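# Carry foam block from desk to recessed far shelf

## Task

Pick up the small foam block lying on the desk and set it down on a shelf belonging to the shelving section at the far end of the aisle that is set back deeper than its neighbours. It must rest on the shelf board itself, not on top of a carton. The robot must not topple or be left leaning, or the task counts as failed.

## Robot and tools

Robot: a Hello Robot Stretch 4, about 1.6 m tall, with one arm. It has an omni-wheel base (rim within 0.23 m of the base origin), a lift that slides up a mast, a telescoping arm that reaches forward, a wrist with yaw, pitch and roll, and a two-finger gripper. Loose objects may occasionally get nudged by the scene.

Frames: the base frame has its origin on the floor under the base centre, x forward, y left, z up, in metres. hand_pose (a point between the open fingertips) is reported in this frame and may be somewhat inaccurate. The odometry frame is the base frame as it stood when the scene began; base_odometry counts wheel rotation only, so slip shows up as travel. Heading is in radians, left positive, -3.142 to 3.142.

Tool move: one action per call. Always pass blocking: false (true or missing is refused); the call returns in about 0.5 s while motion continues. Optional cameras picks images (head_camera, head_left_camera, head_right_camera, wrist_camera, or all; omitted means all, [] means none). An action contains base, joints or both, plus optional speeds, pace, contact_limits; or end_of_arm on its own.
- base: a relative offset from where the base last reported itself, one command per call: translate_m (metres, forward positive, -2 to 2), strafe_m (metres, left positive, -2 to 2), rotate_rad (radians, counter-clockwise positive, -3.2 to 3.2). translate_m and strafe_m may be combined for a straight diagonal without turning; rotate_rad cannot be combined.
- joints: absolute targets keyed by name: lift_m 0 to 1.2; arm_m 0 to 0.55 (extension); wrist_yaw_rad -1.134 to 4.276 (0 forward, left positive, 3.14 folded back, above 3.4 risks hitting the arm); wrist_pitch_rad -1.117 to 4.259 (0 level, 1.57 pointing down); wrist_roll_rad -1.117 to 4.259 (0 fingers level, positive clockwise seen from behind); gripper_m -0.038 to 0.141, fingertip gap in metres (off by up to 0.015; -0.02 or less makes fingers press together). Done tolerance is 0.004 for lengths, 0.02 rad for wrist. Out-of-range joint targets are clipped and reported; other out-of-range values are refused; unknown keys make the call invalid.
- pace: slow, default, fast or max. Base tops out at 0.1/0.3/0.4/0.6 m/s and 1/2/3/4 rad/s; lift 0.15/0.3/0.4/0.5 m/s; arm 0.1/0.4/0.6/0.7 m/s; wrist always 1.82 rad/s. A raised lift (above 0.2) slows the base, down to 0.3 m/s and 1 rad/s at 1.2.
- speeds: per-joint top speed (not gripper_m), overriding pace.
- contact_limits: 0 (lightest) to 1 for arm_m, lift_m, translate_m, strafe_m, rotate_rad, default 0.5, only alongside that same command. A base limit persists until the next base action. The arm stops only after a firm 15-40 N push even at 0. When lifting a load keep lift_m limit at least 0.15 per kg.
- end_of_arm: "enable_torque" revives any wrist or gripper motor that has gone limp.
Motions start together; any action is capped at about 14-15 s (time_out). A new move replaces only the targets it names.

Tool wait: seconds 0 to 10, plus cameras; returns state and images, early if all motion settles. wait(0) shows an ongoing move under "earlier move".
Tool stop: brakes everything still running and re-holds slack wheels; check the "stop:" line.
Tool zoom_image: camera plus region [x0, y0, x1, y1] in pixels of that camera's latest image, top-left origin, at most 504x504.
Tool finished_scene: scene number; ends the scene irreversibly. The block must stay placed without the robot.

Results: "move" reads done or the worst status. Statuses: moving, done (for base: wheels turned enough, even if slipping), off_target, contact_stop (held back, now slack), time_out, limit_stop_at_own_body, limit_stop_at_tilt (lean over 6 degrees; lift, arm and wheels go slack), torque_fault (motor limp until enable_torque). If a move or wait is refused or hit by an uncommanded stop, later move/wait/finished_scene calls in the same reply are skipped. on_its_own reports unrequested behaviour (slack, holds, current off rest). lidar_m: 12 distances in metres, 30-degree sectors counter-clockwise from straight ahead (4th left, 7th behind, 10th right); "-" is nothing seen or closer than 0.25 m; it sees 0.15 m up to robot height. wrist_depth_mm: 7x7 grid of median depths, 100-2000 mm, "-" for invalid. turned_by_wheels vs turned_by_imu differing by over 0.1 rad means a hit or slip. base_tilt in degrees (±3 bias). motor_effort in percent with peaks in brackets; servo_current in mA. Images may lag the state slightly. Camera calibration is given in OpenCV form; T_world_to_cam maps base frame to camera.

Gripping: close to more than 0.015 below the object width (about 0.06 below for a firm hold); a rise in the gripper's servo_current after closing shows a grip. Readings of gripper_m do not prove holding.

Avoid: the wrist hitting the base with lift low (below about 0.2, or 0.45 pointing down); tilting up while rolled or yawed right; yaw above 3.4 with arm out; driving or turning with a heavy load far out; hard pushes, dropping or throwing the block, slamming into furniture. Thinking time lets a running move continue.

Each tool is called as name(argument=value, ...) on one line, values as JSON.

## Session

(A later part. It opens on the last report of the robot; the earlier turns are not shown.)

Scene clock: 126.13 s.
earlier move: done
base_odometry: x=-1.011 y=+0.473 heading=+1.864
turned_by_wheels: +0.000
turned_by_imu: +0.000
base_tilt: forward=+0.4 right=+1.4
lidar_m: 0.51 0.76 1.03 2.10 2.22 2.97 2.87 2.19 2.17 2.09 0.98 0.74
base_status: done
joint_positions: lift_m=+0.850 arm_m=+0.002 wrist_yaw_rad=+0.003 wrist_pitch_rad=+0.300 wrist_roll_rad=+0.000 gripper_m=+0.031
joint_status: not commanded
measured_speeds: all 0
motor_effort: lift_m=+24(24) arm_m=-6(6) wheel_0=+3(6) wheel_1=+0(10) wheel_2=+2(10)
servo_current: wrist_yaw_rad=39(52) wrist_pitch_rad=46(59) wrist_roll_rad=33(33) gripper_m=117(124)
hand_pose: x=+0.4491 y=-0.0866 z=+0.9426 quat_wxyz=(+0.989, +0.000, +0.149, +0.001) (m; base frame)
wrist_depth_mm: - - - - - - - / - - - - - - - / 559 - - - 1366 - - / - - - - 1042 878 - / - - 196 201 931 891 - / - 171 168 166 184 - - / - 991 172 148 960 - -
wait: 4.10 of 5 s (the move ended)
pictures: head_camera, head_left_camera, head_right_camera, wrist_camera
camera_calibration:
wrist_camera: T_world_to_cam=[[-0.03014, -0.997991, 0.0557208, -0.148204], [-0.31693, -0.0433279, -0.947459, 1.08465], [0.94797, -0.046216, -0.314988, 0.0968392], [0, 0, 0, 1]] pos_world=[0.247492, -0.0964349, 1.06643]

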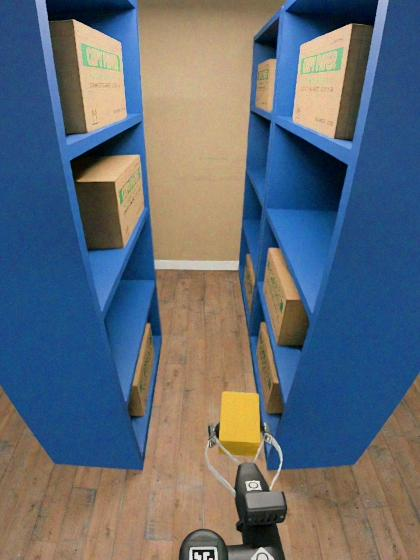

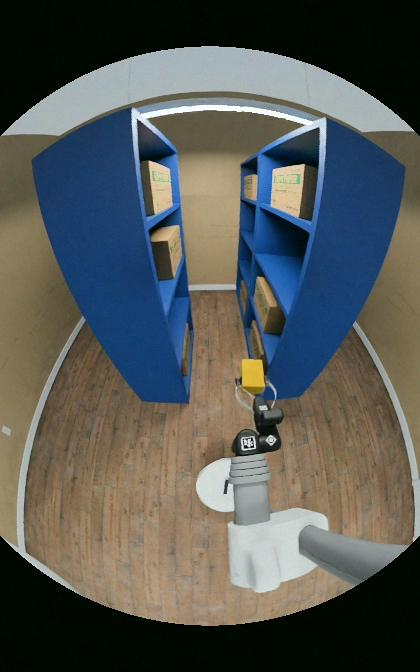

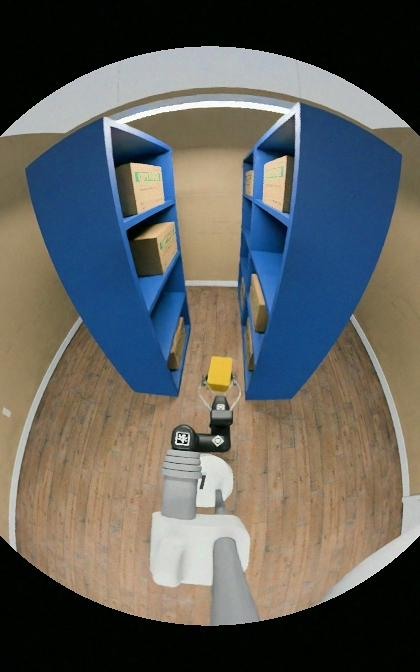

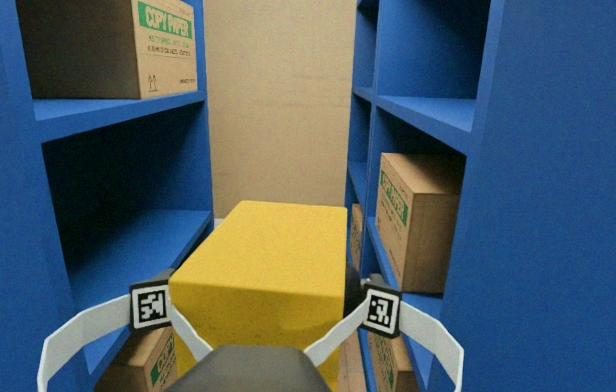

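move(base={"translate_m": 1.1, "strafe_m": -0.02}, blocking=false, cameras=[])

wait(seconds=6)

Scene clock: 171.13 s.
move: moving
base_odometry: x=-1.019 y=+0.504 heading=+1.864
turned_by_wheels: +0.000
turned_by_imu: -0.001
base_tilt: forward=+0.3 right=+1.4
lidar_m: 1.07 0.74 0.98 2.10 2.23 3.02 2.94 2.25 2.17 2.06 0.95 0.73
base_status: translate_m moving; strafe_m moving
joint_positions: lift_m=+0.850 arm_m=+0.002 wrist_yaw_rad=+0.003 wrist_pitch_rad=+0.300 wrist_roll_rad=+0.000 gripper_m=+0.031
joint_status: not commanded
measured_speeds: translate_m=+0.123 strafe_m=-0.002 rotate_rad=+0.000 lift_m=+0.000 arm_m=+0.000 wrist_yaw_rad=+0.000 wrist_pitch_rad=+0.000 wrist_roll_rad=+0.000
motor_effort: lift_m=+23(24) arm_m=-6(6) wheel_0=+7(8) wheel_1=+4(7) wheel_2=-9(10)
servo_current: wrist_yaw_rad=39(39) wrist_pitch_rad=39(46) wrist_roll_rad=26(33) gripper_m=117(117)
hand_pose: x=+0.4491 y=-0.0866 z=+0.9426 quat_wxyz=(+0.989, +0.000, +0.149, +0.001) (m; base frame)
wrist_depth_mm: - - - - - - - / - - - - 1336 - - / 569 - - - 1336 488 - / - - - - 991 842 - / - - 196 202 904 878 - / - 171 167 166 184 - - / - 976 172 148 976 - -
pictures: none
No camera images: "cameras" was empty.

Scene clock: 175.80 s.
earlier move: done
base_odometry: x=-1.309 y=+1.532 heading=+1.864
turned_by_wheels: +0.000
turned_by_imu: -0.002
base_tilt: forward=+0.3 right=+1.3
lidar_m: 0.49 0.39 0.29 0.27 0.29 0.42 4.13 0.42 0.26 0.26 0.29 0.43
base_status: done
joint_positions: lift_m=+0.850 arm_m=+0.002 wrist_yaw_rad=+0.003 wrist_pitch_rad=+0.300 wrist_roll_rad=+0.000 gripper_m=+0.031
joint_status: not commanded
measured_speeds: all 0
motor_effort: lift_m=+23(24) arm_m=-6(6) wheel_0=+2(8) wheel_1=+1(8) wheel_2=+2(11)
servo_current: wrist_yaw_rad=33(52) wrist_pitch_rad=33(65) wrist_roll_rad=26(39) gripper_m=104(124)
hand_pose: x=+0.4491 y=-0.0866 z=+0.9426 quat_wxyz=(+0.989, +0.000, +0.149, +0.001) (m; base frame)
wrist_depth_mm: - - - - 1138 - 1098 / 1205 - - - 1205 - 327 / 1281 - - - 1229 473 325 / 1336 - - 252 1308 - 340 / 1366 - 196 202 - - 347 / - 177 167 166 183 377 362 / 1229 1397 171 148 931 389 -
wait: 4.67 of 6 s (the move ended)
pictures: head_camera, head_left_camera, head_right_camera, wrist_camera
camera_calibration:
wrist_camera: T_world_to_cam=[[-0.03014, -0.997991, 0.0557208, -0.148204], [-0.31693, -0.0433279, -0.947459, 1.08465], [0.94797, -0.046216, -0.314988, 0.0968392], [0, 0, 0, 1]] pos_world=[0.247492, -0.0964349, 1.06643]

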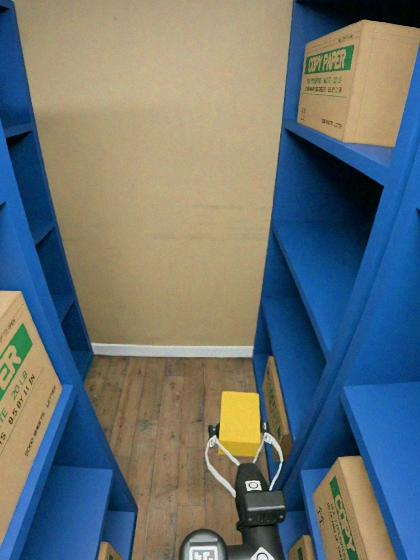

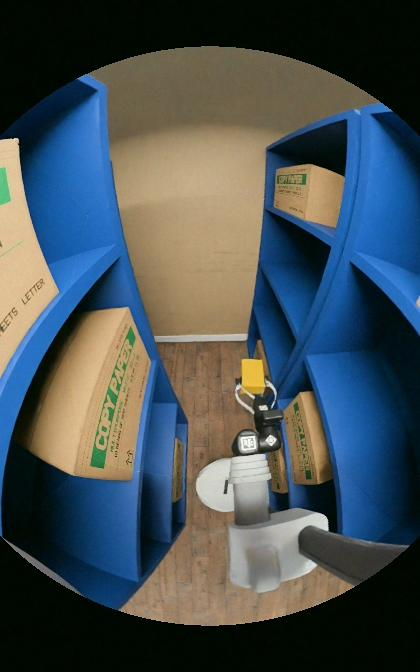

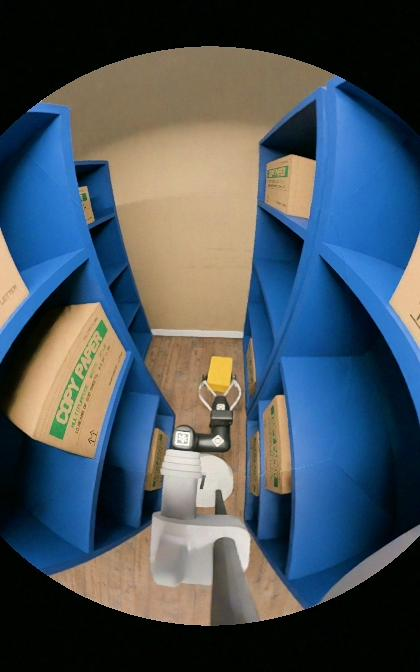

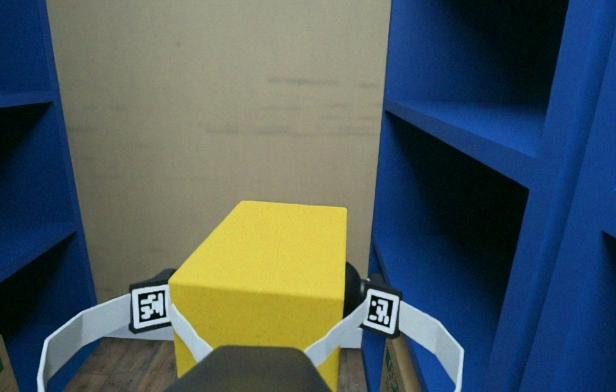

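move(base={"translate_m": 0.93}, joints={"lift_m": 1.0}, blocking=false, cameras=[])

wait(seconds=6, cameras=["head_left_camera", "head_camera"])

Scene clock: 191.93 s.
move: moving
base_odometry: x=-1.319 y=+1.563 heading=+1.864
turned_by_wheels: +0.000
turned_by_imu: -0.001
base_tilt: forward=+0.4 right=+1.4
lidar_m: 1.31 0.39 0.27 0.25 0.29 0.42 3.71 0.43 0.28 0.26 0.29 0.42
base_status: translate_m moving
joint_positions: lift_m=+0.889 arm_m=+0.002 wrist_yaw_rad=+0.003 wrist_pitch_rad=+0.300 wrist_roll_rad=+0.000 gripper_m=+0.031
joint_status: lift_m moving
measured_speeds: translate_m=+0.125 strafe_m=+0.000 rotate_rad=-0.005 lift_m=+0.149 arm_m=+0.000 wrist_yaw_rad=+0.000 wrist_pitch_rad=+0.000 wrist_roll_rad=+0.000
motor_effort: lift_m=+26(27) arm_m=-6(6) wheel_0=+5(7) wheel_1=+6(6) wheel_2=-8(10)
servo_current: wrist_yaw_rad=33(46) wrist_pitch_rad=46(52) wrist_roll_rad=33(33) gripper_m=111(117)
hand_pose: x=+0.4491 y=-0.0866 z=+0.9818 quat_wxyz=(+0.989, +0.000, +0.149, +0.001) (m; base frame)
wrist_depth_mm: - - - - 1118 - 1042 / 1160 - - - 1160 - 320 / 1229 - - - 1205 554 319 / 1281 - - 253 - 430 332 / 1336 - 196 202 - - 330 / - 177 167 165 183 - 340 / 1281 1430 172 147 946 366 355
pictures: none
No camera images: "cameras" was empty.

Scene clock: 196.03 s.
earlier move: done
base_odometry: x=-1.578 y=+2.422 heading=+1.864
turned_by_wheels: +0.000
turned_by_imu: -0.002
base_tilt: forward=+0.5 right=+1.4
lidar_m: 0.54 0.56 0.73 0.71 0.52 0.47 1.20 0.44 0.31 0.28 0.31 0.46
base_status: done
joint_positions: lift_m=+1.000 arm_m=+0.002 wrist_yaw_rad=+0.003 wrist_pitch_rad=+0.300 wrist_roll_rad=+0.000 gripper_m=+0.031
joint_status: all done
measured_speeds: all 0
motor_effort: lift_m=+24(28) arm_m=-6(6) wheel_0=+2(8) wheel_1=+1(7) wheel_2=+2(10)
servo_current: wrist_yaw_rad=33(46) wrist_pitch_rad=39(59) wrist_roll_rad=33(33) gripper_m=117(124)
hand_pose: x=+0.4491 y=-0.0866 z=+1.0926 quat_wxyz=(+0.989, +0.000, +0.149, +0.001) (m; base frame)
wrist_depth_mm: 298 296 294 293 293 290 290 / 310 309 309 306 304 304 301 / 327 325 324 320 320 317 317 / 342 342 336 329 336 334 330 / 364 359 198 201 353 353 347 / 382 177 167 166 186 373 364 / 404 407 172 147 399 392 359
wait: 4.10 of 6 s (the move ended)
pictures: head_camera, head_left_camera

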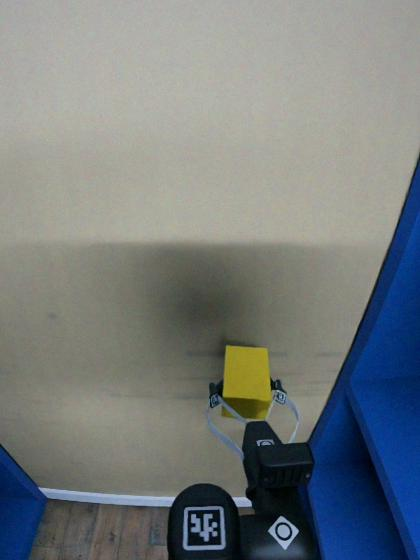

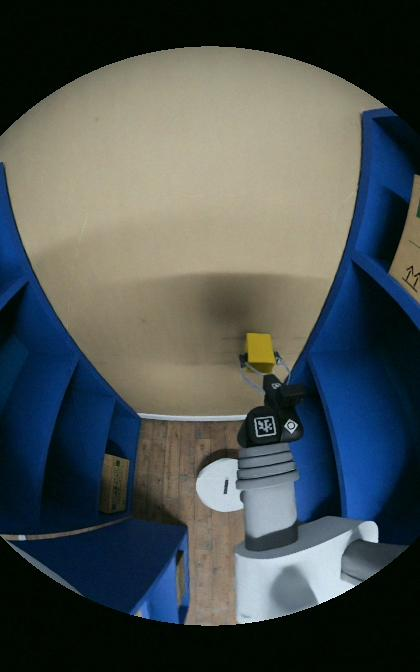

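move(base={"translate_m": -0.06, "strafe_m": 0.13}, blocking=false, cameras=[])

wait(seconds=3, cameras=[])

move(base={"rotate_rad": 1.57}, blocking=false, cameras=[])

wait(seconds=4)

Scene clock: 203.40 s.
move: moving
base_odometry: x=-1.603 y=+2.401 heading=+1.865
turned_by_wheels: +0.000
turned_by_imu: +0.000
base_tilt: forward=+0.2 right=+1.4
lidar_m: 0.51 0.57 0.69 0.66 0.48 0.43 1.11 0.50 0.34 0.32 0.35 0.50
base_status: translate_m moving; strafe_m moving
joint_positions: lift_m=+1.000 arm_m=+0.002 wrist_yaw_rad=+0.003 wrist_pitch_rad=+0.300 wrist_roll_rad=+0.000 gripper_m=+0.031
joint_status: not commanded
measured_speeds: translate_m=-0.050 strafe_m=+0.112 rotate_rad=+0.001 lift_m=+0.000 arm_m=+0.000 wrist_yaw_rad=+0.000 wrist_pitch_rad=+0.000 wrist_roll_rad=+0.000
motor_effort: lift_m=+24(24) arm_m=-6(6) wheel_0=-8(11) wheel_1=+6(9) wheel_2=+6(6)
servo_current: wrist_yaw_rad=33(46) wrist_pitch_rad=46(52) wrist_roll_rad=33(33) gripper_m=111(117)
hand_pose: x=+0.4491 y=-0.0866 z=+1.0926 quat_wxyz=(+0.989, +0.000, +0.149, +0.001) (m; base frame)
wrist_depth_mm: 306 307 304 303 304 301 301 / 322 322 320 319 319 317 315 / 338 336 334 334 334 332 332 / 355 353 347 343 349 349 347 / 375 373 198 202 368 370 364 / 397 177 167 166 186 389 382 / 418 421 172 147 415 407 392
pictures: none
No camera images: "cameras" was empty.

Scene clock: 204.70 s.
earlier move: done
base_odometry: x=-1.685 y=+2.327 heading=+1.864
turned_by_wheels: +0.000
turned_by_imu: +0.000
base_tilt: forward=+0.5 right=+1.4
lidar_m: 0.51 0.63 0.61 0.56 0.43 0.34 0.61 0.63 0.45 0.41 0.47 0.63
base_status: done
joint_positions: lift_m=+1.000 arm_m=+0.002 wrist_yaw_rad=+0.003 wrist_pitch_rad=+0.300 wrist_roll_rad=+0.000 gripper_m=+0.031
joint_status: not commanded
measured_speeds: all 0
motor_effort: lift_m=+24(24) arm_m=-6(6) wheel_0=-2(11) wheel_1=+2(9) wheel_2=+1(6)
servo_current: wrist_yaw_rad=39(46) wrist_pitch_rad=46(59) wrist_roll_rad=26(33) gripper_m=104(117)
hand_pose: x=+0.4491 y=-0.0866 z=+1.0926 quat_wxyz=(+0.989, +0.000, +0.149, +0.001) (m; base frame)
wrist_depth_mm: 355 353 351 349 349 345 351 / 370 370 370 368 366 364 364 / 392 387 387 384 384 382 382 / 413 410 404 397 402 399 399 / 433 433 198 201 424 424 424 / 459 178 167 165 184 445 445 / - - 172 147 469 462 469
wait: 1.30 of 3 s (the move ended)
pictures: none
No camera images: "cameras" was empty.

Scene clock: 205.20 s.
move: moving
base_odometry: x=-1.685 y=+2.327 heading=+2.074
turned_by_wheels: +0.209
turned_by_imu: +0.206
base_tilt: forward=+0.4 right=+1.5
lidar_m: 0.55 0.68 0.56 0.57 0.34 0.33 0.98 0.54 0.42 0.42 0.50 0.60
base_status: rotate_rad moving
joint_positions: lift_m=+1.000 arm_m=+0.002 wrist_yaw_rad=+0.003 wrist_pitch_rad=+0.300 wrist_roll_rad=+0.000 gripper_m=+0.031
joint_status: not commanded
measured_speeds: translate_m=+0.001 strafe_m=+0.000 rotate_rad=+0.798 lift_m=+0.000 arm_m=+0.000 wrist_yaw_rad=+0.000 wrist_pitch_rad=+0.000 wrist_roll_rad=+0.000
motor_effort: lift_m=+24(24) arm_m=-6(6) wheel_0=-6(7) wheel_1=-6(7) wheel_2=-6(7)
servo_current: wrist_yaw_rad=33(46) wrist_pitch_rad=46(46) wrist_roll_rad=33(33) gripper_m=104(117)
hand_pose: x=+0.4491 y=-0.0866 z=+1.0926 quat_wxyz=(+0.989, +0.000, +0.149, +0.001) (m; base frame)
wrist_depth_mm: 399 377 362 345 332 319 310 / 418 397 377 364 347 332 322 / 439 418 397 382 362 347 336 / 462 442 415 389 382 364 349 / - 462 197 201 397 384 368 / - 173 167 166 185 399 387 / - - 172 147 445 413 404
pictures: none
No camera images: "cameras" was empty.

Scene clock: 206.97 s.
earlier move: done
base_odometry: x=-1.685 y=+2.327 heading=-2.849
turned_by_wheels: +1.360
turned_by_imu: +1.343
base_tilt: forward=+0.1 right=+1.5
lidar_m: 0.47 0.45 0.30 0.62 0.65 0.46 0.42 0.46 0.61 0.58 0.63 0.59
base_status: done
joint_positions: lift_m=+1.000 arm_m=+0.002 wrist_yaw_rad=+0.003 wrist_pitch_rad=+0.300 wrist_roll_rad=+0.000 gripper_m=+0.031
joint_status: not commanded
measured_speeds: all 0
motor_effort: lift_m=+24(24) arm_m=-6(6) wheel_0=-3(8) wheel_1=-1(7) wheel_2=-1(8)
servo_current: wrist_yaw_rad=39(52) wrist_pitch_rad=52(52) wrist_roll_rad=33(33) gripper_m=98(124)
hand_pose: x=+0.4491 y=-0.0866 z=+1.0926 quat_wxyz=(+0.989, +0.000, +0.149, +0.001) (m; base frame)
wrist_depth_mm: 473 759 759 750 750 741 741 / 480 - 788 788 788 788 759 / 480 - - - - - - / 488 - - 254 - - - / 442 439 196 200 459 - - / 445 178 167 165 184 418 418 / 455 - 172 148 - - -
wait: 1.77 of 4 s (the move ended)
pictures: head_camera, head_left_camera, head_right_camera, wrist_camera
camera_calibration:
wrist_camera: T_world_to_cam=[[-0.030141, -0.997991, 0.0557217, -0.156563], [-0.31696, -0.043327, -0.947449, 1.22677], [0.94796, -0.0462186, -0.315017, 0.144126], [0, 0, 0, 1]] pos_world=[0.247492, -0.0964349, 1.21643]

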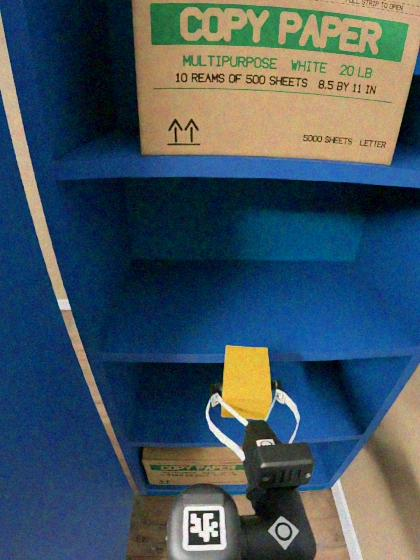

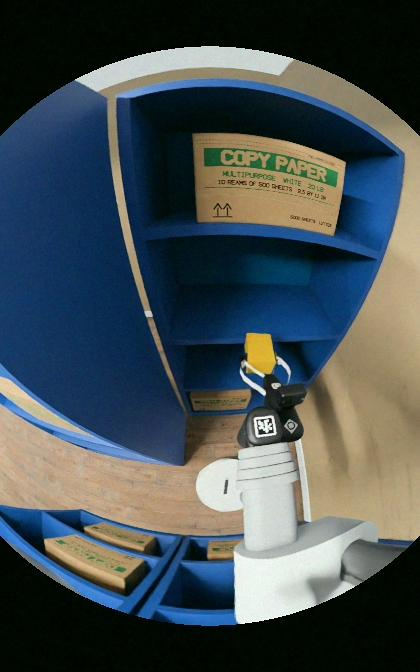

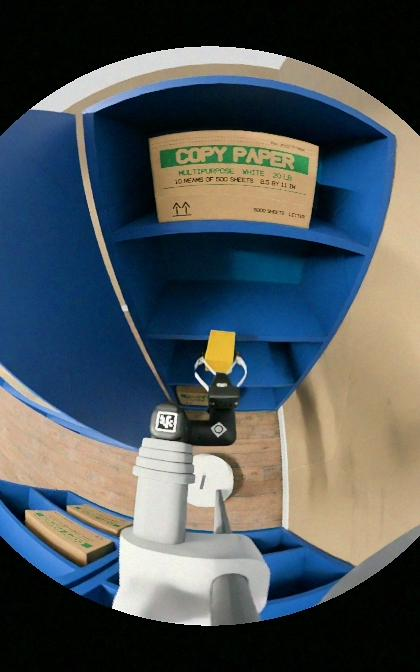

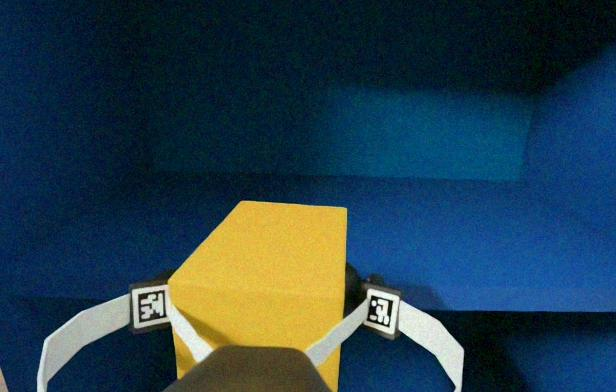

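move(joints={"arm_m": 0.34}, blocking=false, contact_limits={"arm_m": 0.2}, cameras=[])

wait(seconds=3, cameras=[])

move(joints={"lift_m": 0.955}, pace="slow", blocking=false, contact_limits={"lift_m": 0.2}, cameras=[])

wait(seconds=1.5, cameras=["wrist_camera", "head_camera"])

Scene clock: 217.40 s.
move: moving
base_odometry: x=-1.685 y=+2.327 heading=-2.849
turned_by_wheels: +0.000
turned_by_imu: -0.001
base_tilt: forward=+0.3 right=+1.3
lidar_m: 0.57 0.39 0.33 0.62 0.64 0.47 0.43 0.45 0.60 0.60 0.62 0.61
base_status: not commanded
joint_positions: lift_m=+1.000 arm_m=+0.054 wrist_yaw_rad=+0.003 wrist_pitch_rad=+0.300 wrist_roll_rad=+0.000 gripper_m=+0.031
joint_status: arm_m moving
measured_speeds: translate_m=+0.000 strafe_m=+0.000 rotate_rad=+0.000 lift_m=+0.000 arm_m=+0.198 wrist_yaw_rad=+0.000 wrist_pitch_rad=+0.000 wrist_roll_rad=+0.000
motor_effort: lift_m=+24(24) arm_m=+7(9) wheel_0=-2(3) wheel_1=-1(1) wheel_2=-1(2)
servo_current: wrist_yaw_rad=39(46) wrist_pitch_rad=39(52) wrist_roll_rad=33(33) gripper_m=111(117)
contact_limits: arm_m 0.2
hand_pose: x=+0.5011 y=-0.0866 z=+1.0926 quat_wxyz=(+0.989, +0.000, +0.149, +0.001) (m; base frame)
wrist_depth_mm: 480 707 715 707 723 715 715 / 488 750 741 750 750 750 732 / 492 778 778 778 788 788 - / 500 - - 254 - - - / 439 439 196 201 462 442 - / 370 177 167 166 184 387 387 / 449 - 171 147 - - -
pictures: none
No camera images: "cameras" was empty.

Scene clock: 219.03 s.
earlier move: done
base_odometry: x=-1.685 y=+2.327 heading=-2.849
turned_by_wheels: +0.000
turned_by_imu: +0.000
base_tilt: forward=+0.5 right=+1.5
lidar_m: 0.57 0.41 0.31 0.62 0.66 0.47 0.44 0.47 0.64 0.60 0.63 0.62
base_status: not commanded
joint_positions: lift_m=+1.000 arm_m=+0.340 wrist_yaw_rad=+0.003 wrist_pitch_rad=+0.300 wrist_roll_rad=+0.000 gripper_m=+0.031
joint_status: all done
measured_speeds: all 0
motor_effort: lift_m=+24(24) arm_m=+6(9) wheel_0=-2(3) wheel_1=-1(1) wheel_2=-2(2)
servo_current: wrist_yaw_rad=46(46) wrist_pitch_rad=46(59) wrist_roll_rad=26(39) gripper_m=111(117)
contact_limits: arm_m 0.2
hand_pose: x=+0.7864 y=-0.0866 z=+1.0926 quat_wxyz=(+0.989, +0.000, +0.149, +0.001) (m; base frame)
wrist_depth_mm: 439 436 439 436 436 436 433 / 459 459 459 459 459 459 455 / 477 480 488 480 484 480 477 / 500 508 500 496 504 504 504 / 436 439 197 201 459 466 517 / 349 177 167 165 184 373 373 / 274 287 172 147 296 286 310
wait: 1.63 of 3 s (the move ended)
pictures: none
No camera images: "cameras" was empty.

Scene clock: 219.53 s.
move: moving
base_odometry: x=-1.685 y=+2.327 heading=-2.849
turned_by_wheels: +0.000
turned_by_imu: +0.000
base_tilt: forward=+0.3 right=+1.3
lidar_m: 0.57 0.41 0.32 0.59 0.65 0.44 0.43 0.45 0.64 0.58 0.61 0.60
base_status: not commanded
joint_positions: lift_m=+0.975 arm_m=+0.340 wrist_yaw_rad=+0.003 wrist_pitch_rad=+0.300 wrist_roll_rad=+0.000 gripper_m=+0.031
joint_status: lift_m moving
measured_speeds: translate_m=+0.000 strafe_m=+0.000 rotate_rad=+0.000 lift_m=-0.091 arm_m=+0.000 wrist_yaw_rad=+0.000 wrist_pitch_rad=+0.000 wrist_roll_rad=+0.000
motor_effort: lift_m=+13(23) arm_m=+6(7) wheel_0=-2(2) wheel_1=-1(1) wheel_2=-2(2)
servo_current: wrist_yaw_rad=26(46) wrist_pitch_rad=46(59) wrist_roll_rad=26(33) gripper_m=111(111)
contact_limits: arm_m 0.2; lift_m 0.2
hand_pose: x=+0.7864 y=-0.0866 z=+1.0675 quat_wxyz=(+0.989, +0.000, +0.149, +0.001) (m; base frame)
wrist_depth_mm: 439 439 439 436 436 436 436 / 455 459 459 459 455 455 455 / 477 484 484 480 484 480 480 / 480 508 504 500 504 500 504 / 407 399 197 202 413 415 418 / 315 177 167 166 186 336 334 / 245 259 172 147 267 256 279
pictures: none
No camera images: "cameras" was empty.

Scene clock: 220.27 s.
earlier move: done
base_odometry: x=-1.685 y=+2.327 heading=-2.849
turned_by_wheels: +0.000
turned_by_imu: +0.000
base_tilt: forward=+0.5 right=+1.4
lidar_m: 0.54 0.42 0.31 0.62 0.62 0.46 0.42 0.43 0.62 0.58 0.63 0.61
base_status: not commanded
joint_positions: lift_m=+0.955 arm_m=+0.340 wrist_yaw_rad=+0.003 wrist_pitch_rad=+0.300 wrist_roll_rad=+0.000 gripper_m=+0.031
joint_status: all done
measured_speeds: all 0
motor_effort: lift_m=+14(23) arm_m=+7(7) wheel_0=-2(2) wheel_1=-1(1) wheel_2=-2(2)
servo_current: wrist_yaw_rad=33(46) wrist_pitch_rad=26(59) wrist_roll_rad=26(33) gripper_m=104(117)
contact_limits: arm_m 0.2; lift_m 0.2
hand_pose: x=+0.7864 y=-0.0866 z=+1.0484 quat_wxyz=(+0.989, +0.000, +0.149, +0.001) (m; base frame)
wrist_depth_mm: 436 439 439 436 436 436 436 / 452 462 459 462 459 455 452 / 477 488 480 484 480 477 477 / 459 504 496 496 504 500 504 / 366 373 197 201 389 394 397 / 279 177 167 166 187 297 297 / 219 230 172 147 236 229 249
wait: 0.73 of 1.5 s (the move ended)
pictures: head_camera, wrist_camera
camera_calibration:
wrist_camera: T_world_to_cam=[[-0.030141, -0.997991, 0.0557217, -0.143933], [-0.31696, -0.043327, -0.947449, 1.2918], [0.94796, -0.0462186, -0.315017, -0.189545], [0, 0, 0, 1]] pos_world=[0.584792, -0.0964349, 1.17223]

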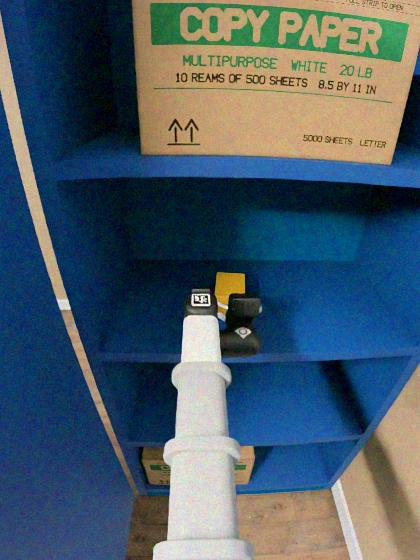

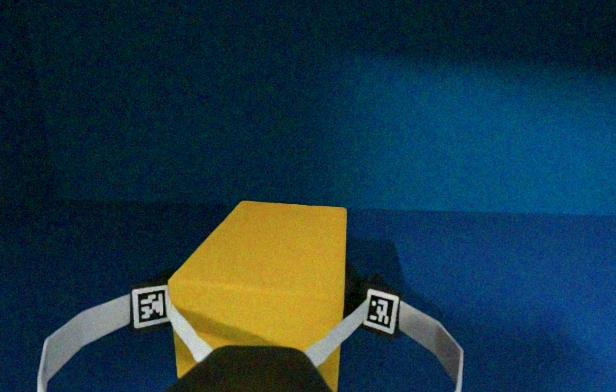

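move(joints={"lift_m": 0.941}, pace="slow", blocking=false, contact_limits={"lift_m": 0.1}, cameras=["wrist_camera"])

wait(seconds=1, cameras=["wrist_camera"])

zoom_image(camera="wrist_camera", region=[120, 190, 480, 392])

Scene clock: 229.20 s.
move: moving
base_odometry: x=-1.685 y=+2.327 heading=-2.849
turned_by_wheels: +0.000
turned_by_imu: -0.001
base_tilt: forward=+0.4 right=+1.5
lidar_m: 0.58 0.42 0.33 0.63 0.65 0.46 0.43 0.46 0.62 0.60 0.62 0.60
base_status: not commanded
joint_positions: lift_m=+0.941 arm_m=+0.340 wrist_yaw_rad=+0.003 wrist_pitch_rad=+0.300 wrist_roll_rad=+0.000 gripper_m=+0.031
joint_status: lift_m moving
measured_speeds: translate_m=+0.000 strafe_m=+0.000 rotate_rad=+0.000 lift_m=-0.007 arm_m=+0.000 wrist_yaw_rad=+0.000 wrist_pitch_rad=+0.000 wrist_roll_rad=+0.000
motor_effort: lift_m=+12(15) arm_m=+6(7) wheel_0=-2(3) wheel_1=-1(1) wheel_2=-1(2)
servo_current: wrist_yaw_rad=33(39) wrist_pitch_rad=39(46) wrist_roll_rad=26(26) gripper_m=98(117)
contact_limits: arm_m 0.2; lift_m 0.1
hand_pose: x=+0.7864 y=-0.0866 z=+1.0344 quat_wxyz=(+0.989, +0.000, +0.149, +0.001) (m; base frame)
wrist_depth_mm: 442 439 439 436 436 436 433 / 455 462 455 459 459 455 455 / 477 488 480 484 480 480 477 / 445 500 462 496 496 496 496 / 338 342 196 201 359 362 366 / 258 177 168 166 186 276 276 / 202 212 172 147 218 211 229
pictures: wrist_camera
camera_calibration:
wrist_camera: T_world_to_cam=[[-0.030141, -0.997991, 0.0557217, -0.143159], [-0.31696, -0.043327, -0.947449, 1.27863], [0.94796, -0.0462186, -0.315017, -0.193924], [0, 0, 0, 1]] pos_world=[0.584792, -0.0964349, 1.15833]

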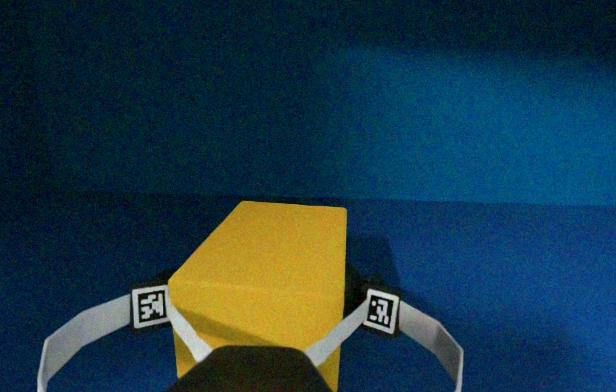

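Scene clock: 229.50 s.
earlier move: done
base_odometry: x=-1.685 y=+2.327 heading=-2.849
turned_by_wheels: +0.000
turned_by_imu: +0.000
base_tilt: forward=+0.3 right=+1.4
lidar_m: 0.57 0.42 0.34 0.65 0.65 0.47 0.43 0.46 0.62 0.60 0.63 0.61
base_status: not commanded
joint_positions: lift_m=+0.941 arm_m=+0.340 wrist_yaw_rad=+0.003 wrist_pitch_rad=+0.300 wrist_roll_rad=+0.000 gripper_m=+0.031
joint_status: all done
measured_speeds: all 0
motor_effort: lift_m=+14(15) arm_m=+6(7) wheel_0=-2(3) wheel_1=-1(1) wheel_2=-1(2)
servo_current: wrist_yaw_rad=33(46) wrist_pitch_rad=46(52) wrist_roll_rad=33(39) gripper_m=98(117)
contact_limits: arm_m 0.2; lift_m 0.1
hand_pose: x=+0.7864 y=-0.0866 z=+1.0344 quat_wxyz=(+0.989, +0.000, +0.149, +0.001) (m; base frame)
wrist_depth_mm: 442 439 439 436 436 436 436 / 455 459 462 459 459 455 455 / 480 484 480 480 480 477 480 / 445 496 462 496 500 500 500 / 336 340 196 201 359 362 368 / 257 177 167 165 186 273 273 / 202 212 172 148 218 211 229
wait: 0.30 of 1 s (the move ended)
pictures: wrist_camera
camera_calibration:
wrist_camera: T_world_to_cam=[[-0.030141, -0.997991, 0.0557217, -0.143153], [-0.31696, -0.043327, -0.947449, 1.27854], [0.94796, -0.0462186, -0.315017, -0.193955], [0, 0, 0, 1]] pos_world=[0.584792, -0.0964349, 1.15823]

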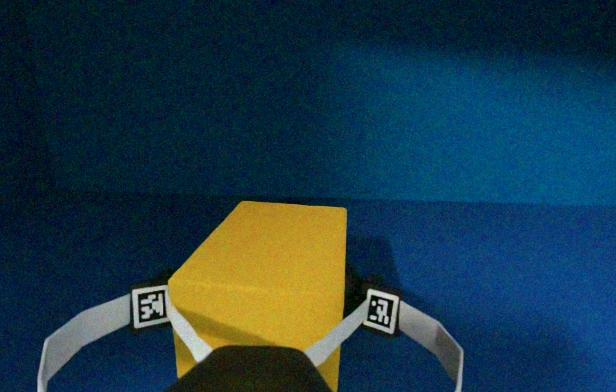

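Scaled by 1.400.

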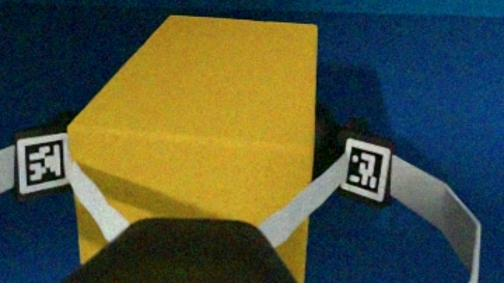

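move(joints={"lift_m": 0.935}, pace="slow", blocking=false, contact_limits={"lift_m": 0.0}, cameras=[])

wait(seconds=0.7, cameras=["wrist_camera"])

move(joints={"lift_m": 0.930}, pace="slow", blocking=false, contact_limits={"lift_m": 0.0}, cameras=[])

wait(seconds=0.7, cameras=["wrist_camera"])

Scene clock: 240.00 s.
move: moving
base_odometry: x=-1.685 y=+2.327 heading=-2.849
turned_by_wheels: +0.000
turned_by_imu: -0.001
base_tilt: forward=+0.5 right=+1.3
lidar_m: 0.55 0.41 0.32 0.64 0.65 0.46 0.43 0.47 0.61 0.59 0.62 0.60
base_status: not commanded
joint_positions: lift_m=+0.935 arm_m=+0.340 wrist_yaw_rad=+0.003 wrist_pitch_rad=+0.300 wrist_roll_rad=+0.000 gripper_m=+0.031
joint_status: lift_m moving
measured_speeds: all 0
motor_effort: lift_m=+11(15) arm_m=+6(7) wheel_0=-2(2) wheel_1=-1(1) wheel_2=-1(2)
servo_current: wrist_yaw_rad=33(39) wrist_pitch_rad=46(59) wrist_roll_rad=26(33) gripper_m=111(111)
contact_limits: arm_m 0.2; lift_m 0
hand_pose: x=+0.7864 y=-0.0866 z=+1.0284 quat_wxyz=(+0.989, +0.000, +0.149, +0.001) (m; base frame)
wrist_depth_mm: 442 439 439 436 436 436 436 / 455 462 459 459 459 455 459 / 477 484 480 480 480 477 477 / 436 500 496 496 492 500 496 / 325 330 196 201 345 349 353 / 247 177 167 166 187 263 265 / 194 204 172 147 211 204 220
pictures: none
No camera images: "cameras" was empty.

Scene clock: 240.13 s.
earlier move: done
base_odometry: x=-1.685 y=+2.327 heading=-2.849
turned_by_wheels: +0.000
turned_by_imu: +0.000
base_tilt: forward=+0.4 right=+1.4
lidar_m: 0.57 0.43 0.33 0.64 0.65 0.43 0.42 0.43 0.61 0.60 0.62 0.60
base_status: not commanded
joint_positions: lift_m=+0.935 arm_m=+0.340 wrist_yaw_rad=+0.003 wrist_pitch_rad=+0.300 wrist_roll_rad=+0.000 gripper_m=+0.031
joint_status: all done
measured_speeds: all 0
motor_effort: lift_m=+14(15) arm_m=+7(7) wheel_0=-2(2) wheel_1=-1(1) wheel_2=-1(2)
servo_current: wrist_yaw_rad=46(46) wrist_pitch_rad=46(59) wrist_roll_rad=26(33) gripper_m=111(111)
contact_limits: arm_m 0.2; lift_m 0
hand_pose: x=+0.7864 y=-0.0866 z=+1.0284 quat_wxyz=(+0.989, +0.000, +0.149, +0.001) (m; base frame)
wrist_depth_mm: 439 439 442 439 439 436 436 / 452 459 459 459 455 455 455 / 480 484 480 480 477 477 477 / 436 496 496 496 496 496 496 / 324 329 197 201 345 349 353 / 247 177 167 166 187 264 265 / 194 205 172 147 211 203 220
wait: 0.13 of 0.7 s (the move ended)
pictures: wrist_camera
camera_calibration:
wrist_camera: T_world_to_cam=[[-0.030141, -0.997991, 0.0557217, -0.142819], [-0.31696, -0.043327, -0.947449, 1.27285], [0.94796, -0.0462186, -0.315017, -0.195845], [0, 0, 0, 1]] pos_world=[0.584792, -0.0964349, 1.15223]

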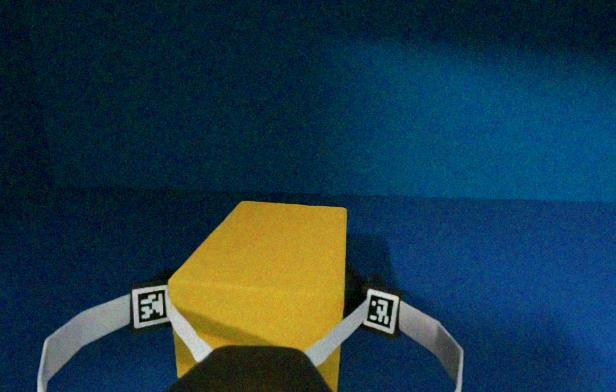

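Scene clock: 240.63 s.
move: moving
base_odometry: x=-1.685 y=+2.327 heading=-2.849
turned_by_wheels: +0.000
turned_by_imu: +0.000
base_tilt: forward=+0.4 right=+1.4
lidar_m: 0.57 0.43 0.33 0.65 0.64 0.46 0.42 0.45 0.62 0.59 0.62 0.59
base_status: not commanded
joint_positions: lift_m=+0.930 arm_m=+0.340 wrist_yaw_rad=+0.003 wrist_pitch_rad=+0.300 wrist_roll_rad=+0.000 gripper_m=+0.031
joint_status: lift_m moving
measured_speeds: all 0
motor_effort: lift_m=+14(15) arm_m=+6(6) wheel_0=-2(2) wheel_1=-1(1) wheel_2=-1(2)
servo_current: wrist_yaw_rad=39(46) wrist_pitch_rad=39(52) wrist_roll_rad=26(33) gripper_m=104(111)
contact_limits: arm_m 0.2; lift_m 0
hand_pose: x=+0.7864 y=-0.0866 z=+1.0235 quat_wxyz=(+0.989, +0.000, +0.149, +0.001) (m; base frame)
wrist_depth_mm: 442 439 439 439 436 436 433 / 459 462 462 462 459 459 455 / 480 480 480 477 480 480 480 / 439 462 496 496 492 492 496 / 319 324 196 200 340 343 345 / 243 176 167 165 186 258 258 / 190 200 172 169 206 198 216
pictures: none
No camera images: "cameras" was empty.

Scene clock: 240.73 s.
earlier move: done
base_odometry: x=-1.685 y=+2.327 heading=-2.849
turned_by_wheels: +0.000
turned_by_imu: +0.000
base_tilt: forward=+0.4 right=+1.4
lidar_m: 0.57 0.40 0.33 0.61 0.65 0.46 0.44 0.45 0.60 0.58 0.63 0.59
base_status: not commanded
joint_positions: lift_m=+0.930 arm_m=+0.340 wrist_yaw_rad=+0.003 wrist_pitch_rad=+0.300 wrist_roll_rad=+0.000 gripper_m=+0.031
joint_status: all done
measured_speeds: all 0
motor_effort: lift_m=+13(15) arm_m=+6(6) wheel_0=-2(2) wheel_1=-1(1) wheel_2=-2(2)
servo_current: wrist_yaw_rad=39(46) wrist_pitch_rad=39(52) wrist_roll_rad=26(33) gripper_m=111(111)
contact_limits: arm_m 0.2; lift_m 0
hand_pose: x=+0.7864 y=-0.0866 z=+1.0235 quat_wxyz=(+0.989, +0.000, +0.149, +0.001) (m; base frame)
wrist_depth_mm: 439 439 439 439 436 439 433 / 459 459 459 459 459 455 455 / 477 484 484 484 480 480 477 / 439 462 496 496 496 492 496 / 317 324 196 200 340 343 345 / 244 177 167 165 187 258 258 / 190 200 172 169 206 198 216
wait: 0.10 of 0.7 s (the move ended)
pictures: wrist_camera
camera_calibration:
wrist_camera: T_world_to_cam=[[-0.030141, -0.997991, 0.0557217, -0.142546], [-0.31696, -0.043327, -0.947449, 1.26821], [0.94796, -0.0462186, -0.315017, -0.197389], [0, 0, 0, 1]] pos_world=[0.584792, -0.0964349, 1.14733]

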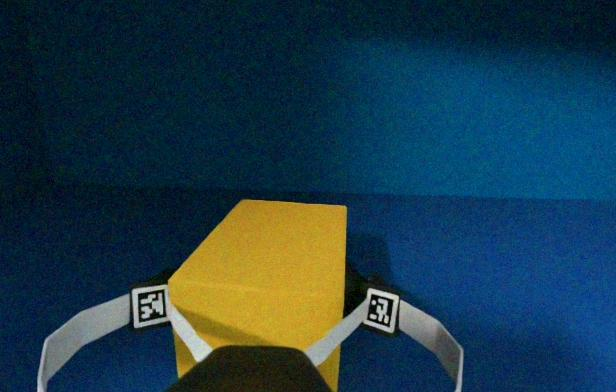

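move(joints={"lift_m": 0.928}, pace="slow", blocking=false, contact_limits={"lift_m": 0.0}, cameras=[])

wait(seconds=0.7, cameras=["wrist_camera"])

move(joints={"gripper_m": 0.13}, pace="slow", blocking=false, cameras=[])

wait(seconds=4, cameras=["wrist_camera"])

Scene clock: 247.23 s.
move: done
base_odometry: x=-1.685 y=+2.327 heading=-2.849
turned_by_wheels: +0.000
turned_by_imu: -0.001
base_tilt: forward=+0.4 right=+1.2
lidar_m: 0.56 0.43 0.32 0.64 0.62 0.45 0.42 0.45 0.63 0.58 0.63 0.59
base_status: not commanded
joint_positions: lift_m=+0.929 arm_m=+0.340 wrist_yaw_rad=+0.003 wrist_pitch_rad=+0.300 wrist_roll_rad=+0.000 gripper_m=+0.031
joint_status: all done
measured_speeds: all 0
motor_effort: lift_m=+13(13) arm_m=+6(7) wheel_0=-2(2) wheel_1=-1(1) wheel_2=-1(2)
servo_current: wrist_yaw_rad=26(46) wrist_pitch_rad=39(59) wrist_roll_rad=26(33) gripper_m=104(117)
contact_limits: arm_m 0.2; lift_m 0
hand_pose: x=+0.7864 y=-0.0866 z=+1.0215 quat_wxyz=(+0.989, +0.000, +0.149, +0.001) (m; base frame)
wrist_depth_mm: 436 442 436 436 439 439 436 / 455 459 459 462 459 455 455 / 480 484 484 480 480 480 480 / 439 466 496 496 496 492 500 / 317 322 196 200 338 342 345 / 240 177 167 165 186 257 258 / 189 198 172 169 204 197 214
pictures: none
No camera images: "cameras" was empty.

Scene clock: 247.93 s.
base_odometry: x=-1.685 y=+2.327 heading=-2.849
turned_by_wheels: +0.000
turned_by_imu: +0.000
base_tilt: forward=+0.4 right=+1.5
lidar_m: 0.57 0.44 0.32 0.65 0.62 0.47 0.43 0.44 0.63 0.60 0.63 0.61
base_status: not commanded
joint_positions: lift_m=+0.929 arm_m=+0.340 wrist_yaw_rad=+0.003 wrist_pitch_rad=+0.300 wrist_roll_rad=+0.000 gripper_m=+0.031
joint_status: all done
measured_speeds: all 0
motor_effort: lift_m=+13(13) arm_m=+6(7) wheel_0=-2(2) wheel_1=-1(1) wheel_2=-1(2)
servo_current: wrist_yaw_rad=39(46) wrist_pitch_rad=52(59) wrist_roll_rad=26(33) gripper_m=104(117)
contact_limits: arm_m 0.2; lift_m 0
hand_pose: x=+0.7864 y=-0.0866 z=+1.0215 quat_wxyz=(+0.989, +0.000, +0.149, +0.001) (m; base frame)
wrist_depth_mm: 442 439 442 439 439 439 436 / 455 455 459 459 459 455 455 / 480 484 480 480 480 480 477 / 436 462 500 496 496 496 496 / 317 324 196 199 338 342 345 / 241 177 167 165 186 257 257 / 189 199 172 168 204 197 213
wait: 0.70 s; at rest by 0.27 s
pictures: wrist_camera
camera_calibration:
wrist_camera: T_world_to_cam=[[-0.030141, -0.997991, 0.0557217, -0.142434], [-0.31696, -0.043327, -0.947449, 1.26631], [0.94796, -0.0462186, -0.315017, -0.198019], [0, 0, 0, 1]] pos_world=[0.584792, -0.0964349, 1.14533]

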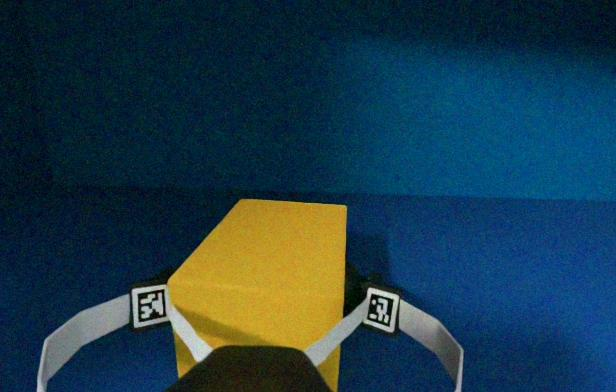

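Scene clock: 248.43 s.
move: moving
base_odometry: x=-1.685 y=+2.327 heading=-2.849
turned_by_wheels: +0.000
turned_by_imu: +0.000
base_tilt: forward=+0.6 right=+1.3
lidar_m: 0.57 0.42 0.32 0.64 0.66 0.46 0.44 0.46 0.62 0.59 0.61 0.60
base_status: not commanded
joint_positions: lift_m=+0.929 arm_m=+0.340 wrist_yaw_rad=+0.003 wrist_pitch_rad=+0.300 wrist_roll_rad=+0.000 gripper_m=+0.041
joint_status: gripper_m moving
measured_speeds: all 0
motor_effort: lift_m=+13(13) arm_m=+6(7) wheel_0=-2(3) wheel_1=-1(1) wheel_2=-2(2)
servo_current: wrist_yaw_rad=39(46) wrist_pitch_rad=46(59) wrist_roll_rad=26(33) gripper_m=26(78)
contact_limits: arm_m 0.2; lift_m 0
hand_pose: x=+0.7864 y=-0.0866 z=+1.0215 quat_wxyz=(+0.989, +0.000, +0.149, +0.001) (m; base frame)
wrist_depth_mm: 439 442 439 439 436 439 436 / 455 459 459 459 459 459 459 / 480 480 484 480 480 480 480 / 459 500 496 273 500 496 500 / 319 325 198 200 340 343 347 / 243 187 169 167 187 258 259 / 189 198 175 172 206 206 215
pictures: none
No camera images: "cameras" was empty.

Scene clock: 252.10 s.
earlier move: done
base_odometry: x=-1.685 y=+2.327 heading=-2.849
turned_by_wheels: +0.000
turned_by_imu: -0.001
base_tilt: forward=+0.3 right=+1.3
lidar_m: 0.57 0.44 0.34 0.63 0.65 0.46 0.43 0.44 0.62 0.59 0.62 0.60
base_status: not commanded
joint_positions: lift_m=+0.928 arm_m=+0.340 wrist_yaw_rad=+0.003 wrist_pitch_rad=+0.300 wrist_roll_rad=+0.000 gripper_m=+0.130
joint_status: all done
measured_speeds: all 0
motor_effort: lift_m=+13(13) arm_m=+6(7) wheel_0=-2(3) wheel_1=-1(1) wheel_2=-1(2)
servo_current: wrist_yaw_rad=33(46) wrist_pitch_rad=39(59) wrist_roll_rad=26(39) gripper_m=46(104)
contact_limits: arm_m 0.2; lift_m 0
hand_pose: x=+0.7864 y=-0.0866 z=+1.0215 quat_wxyz=(+0.989, +0.000, +0.149, +0.001) (m; base frame)
wrist_depth_mm: 436 436 439 439 439 436 436 / 455 459 462 462 462 459 462 / 477 480 480 480 477 477 477 / 442 452 462 283 496 500 496 / 312 315 193 198 330 334 340 / 237 221 187 180 216 253 253 / 198 195 198 187 202 203 211
wait: 3.67 of 4 s (the move ended)
pictures: wrist_camera
camera_calibration:
wrist_camera: T_world_to_cam=[[-0.030141, -0.997991, 0.0557217, -0.142434], [-0.31696, -0.043327, -0.947449, 1.26631], [0.94796, -0.0462186, -0.315017, -0.198019], [0, 0, 0, 1]] pos_world=[0.584792, -0.0964349, 1.14533]

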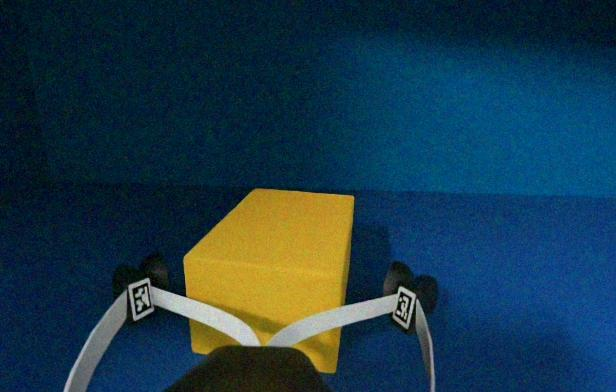

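Released; retract straight.

move(joints={"arm_m": 0.12}, blocking=false, cameras=[])

wait(seconds=2.5, cameras=["head_camera"])

Scene clock: 257.13 s.
move: moving
base_odometry: x=-1.685 y=+2.327 heading=-2.849
turned_by_wheels: +0.000
turned_by_imu: -0.001
base_tilt: forward=+0.4 right=+1.4
lidar_m: 0.56 0.42 0.31 0.62 0.63 0.45 0.43 0.45 0.62 0.59 0.64 0.61
base_status: not commanded
joint_positions: lift_m=+0.928 arm_m=+0.288 wrist_yaw_rad=+0.003 wrist_pitch_rad=+0.300 wrist_roll_rad=+0.000 gripper_m=+0.130
joint_status: arm_m moving
measured_speeds: translate_m=+0.000 strafe_m=+0.000 rotate_rad=+0.000 lift_m=+0.000 arm_m=-0.198 wrist_yaw_rad=+0.000 wrist_pitch_rad=+0.000 wrist_roll_rad=+0.000
motor_effort: lift_m=+13(13) arm_m=-7(8) wheel_0=-2(2) wheel_1=-1(1) wheel_2=-1(2)
servo_current: wrist_yaw_rad=33(46) wrist_pitch_rad=46(52) wrist_roll_rad=26(33) gripper_m=39(52)
contact_limits: lift_m 0
hand_pose: x=+0.7344 y=-0.0866 z=+1.0214 quat_wxyz=(+0.989, +0.000, +0.149, +0.001) (m; base frame)
wrist_depth_mm: 477 488 484 480 477 480 484 / 496 504 504 508 504 500 496 / 480 530 530 530 530 525 525 / 436 421 424 286 439 455 539 / 312 317 236 224 330 334 340 / 238 221 236 234 216 253 254 / 199 195 205 201 202 203 212
pictures: none
No camera images: "cameras" was empty.

Scene clock: 258.40 s.
earlier move: done
base_odometry: x=-1.685 y=+2.327 heading=-2.849
turned_by_wheels: +0.000
turned_by_imu: +0.000
base_tilt: forward=+0.5 right=+1.4
lidar_m: 0.57 0.43 0.33 0.60 0.62 0.45 0.44 0.46 0.61 0.58 0.62 0.61
base_status: not commanded
joint_positions: lift_m=+0.928 arm_m=+0.120 wrist_yaw_rad=+0.003 wrist_pitch_rad=+0.300 wrist_roll_rad=+0.000 gripper_m=+0.130
joint_status: all done
measured_speeds: all 0
motor_effort: lift_m=+13(14) arm_m=-6(9) wheel_0=-2(3) wheel_1=-1(1) wheel_2=-1(2)
servo_current: wrist_yaw_rad=39(46) wrist_pitch_rad=39(52) wrist_roll_rad=26(33) gripper_m=46(52)
contact_limits: lift_m 0
hand_pose: x=+0.5669 y=-0.0866 z=+1.0214 quat_wxyz=(+0.989, +0.000, +0.149, +0.001) (m; base frame)
wrist_depth_mm: 480 640 640 640 640 647 640 / 484 668 676 676 676 668 668 / 492 699 707 691 715 707 699 / 415 418 407 402 413 421 459 / 312 320 324 330 334 338 340 / 287 195 279 281 202 289 287 / 473 741 - - - 798 -
wait: 1.27 of 2.5 s (the move ended)
pictures: head_camera

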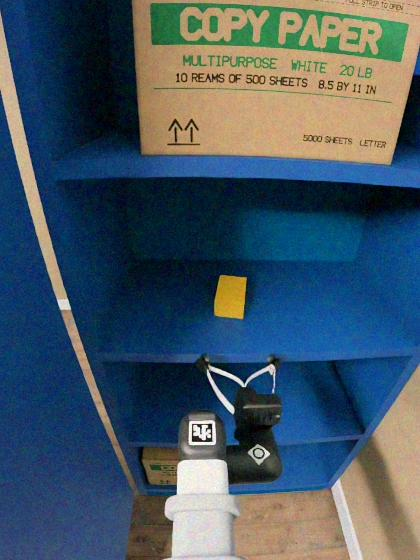

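finished_scene(scene=1)

The scene is finished: the task was done.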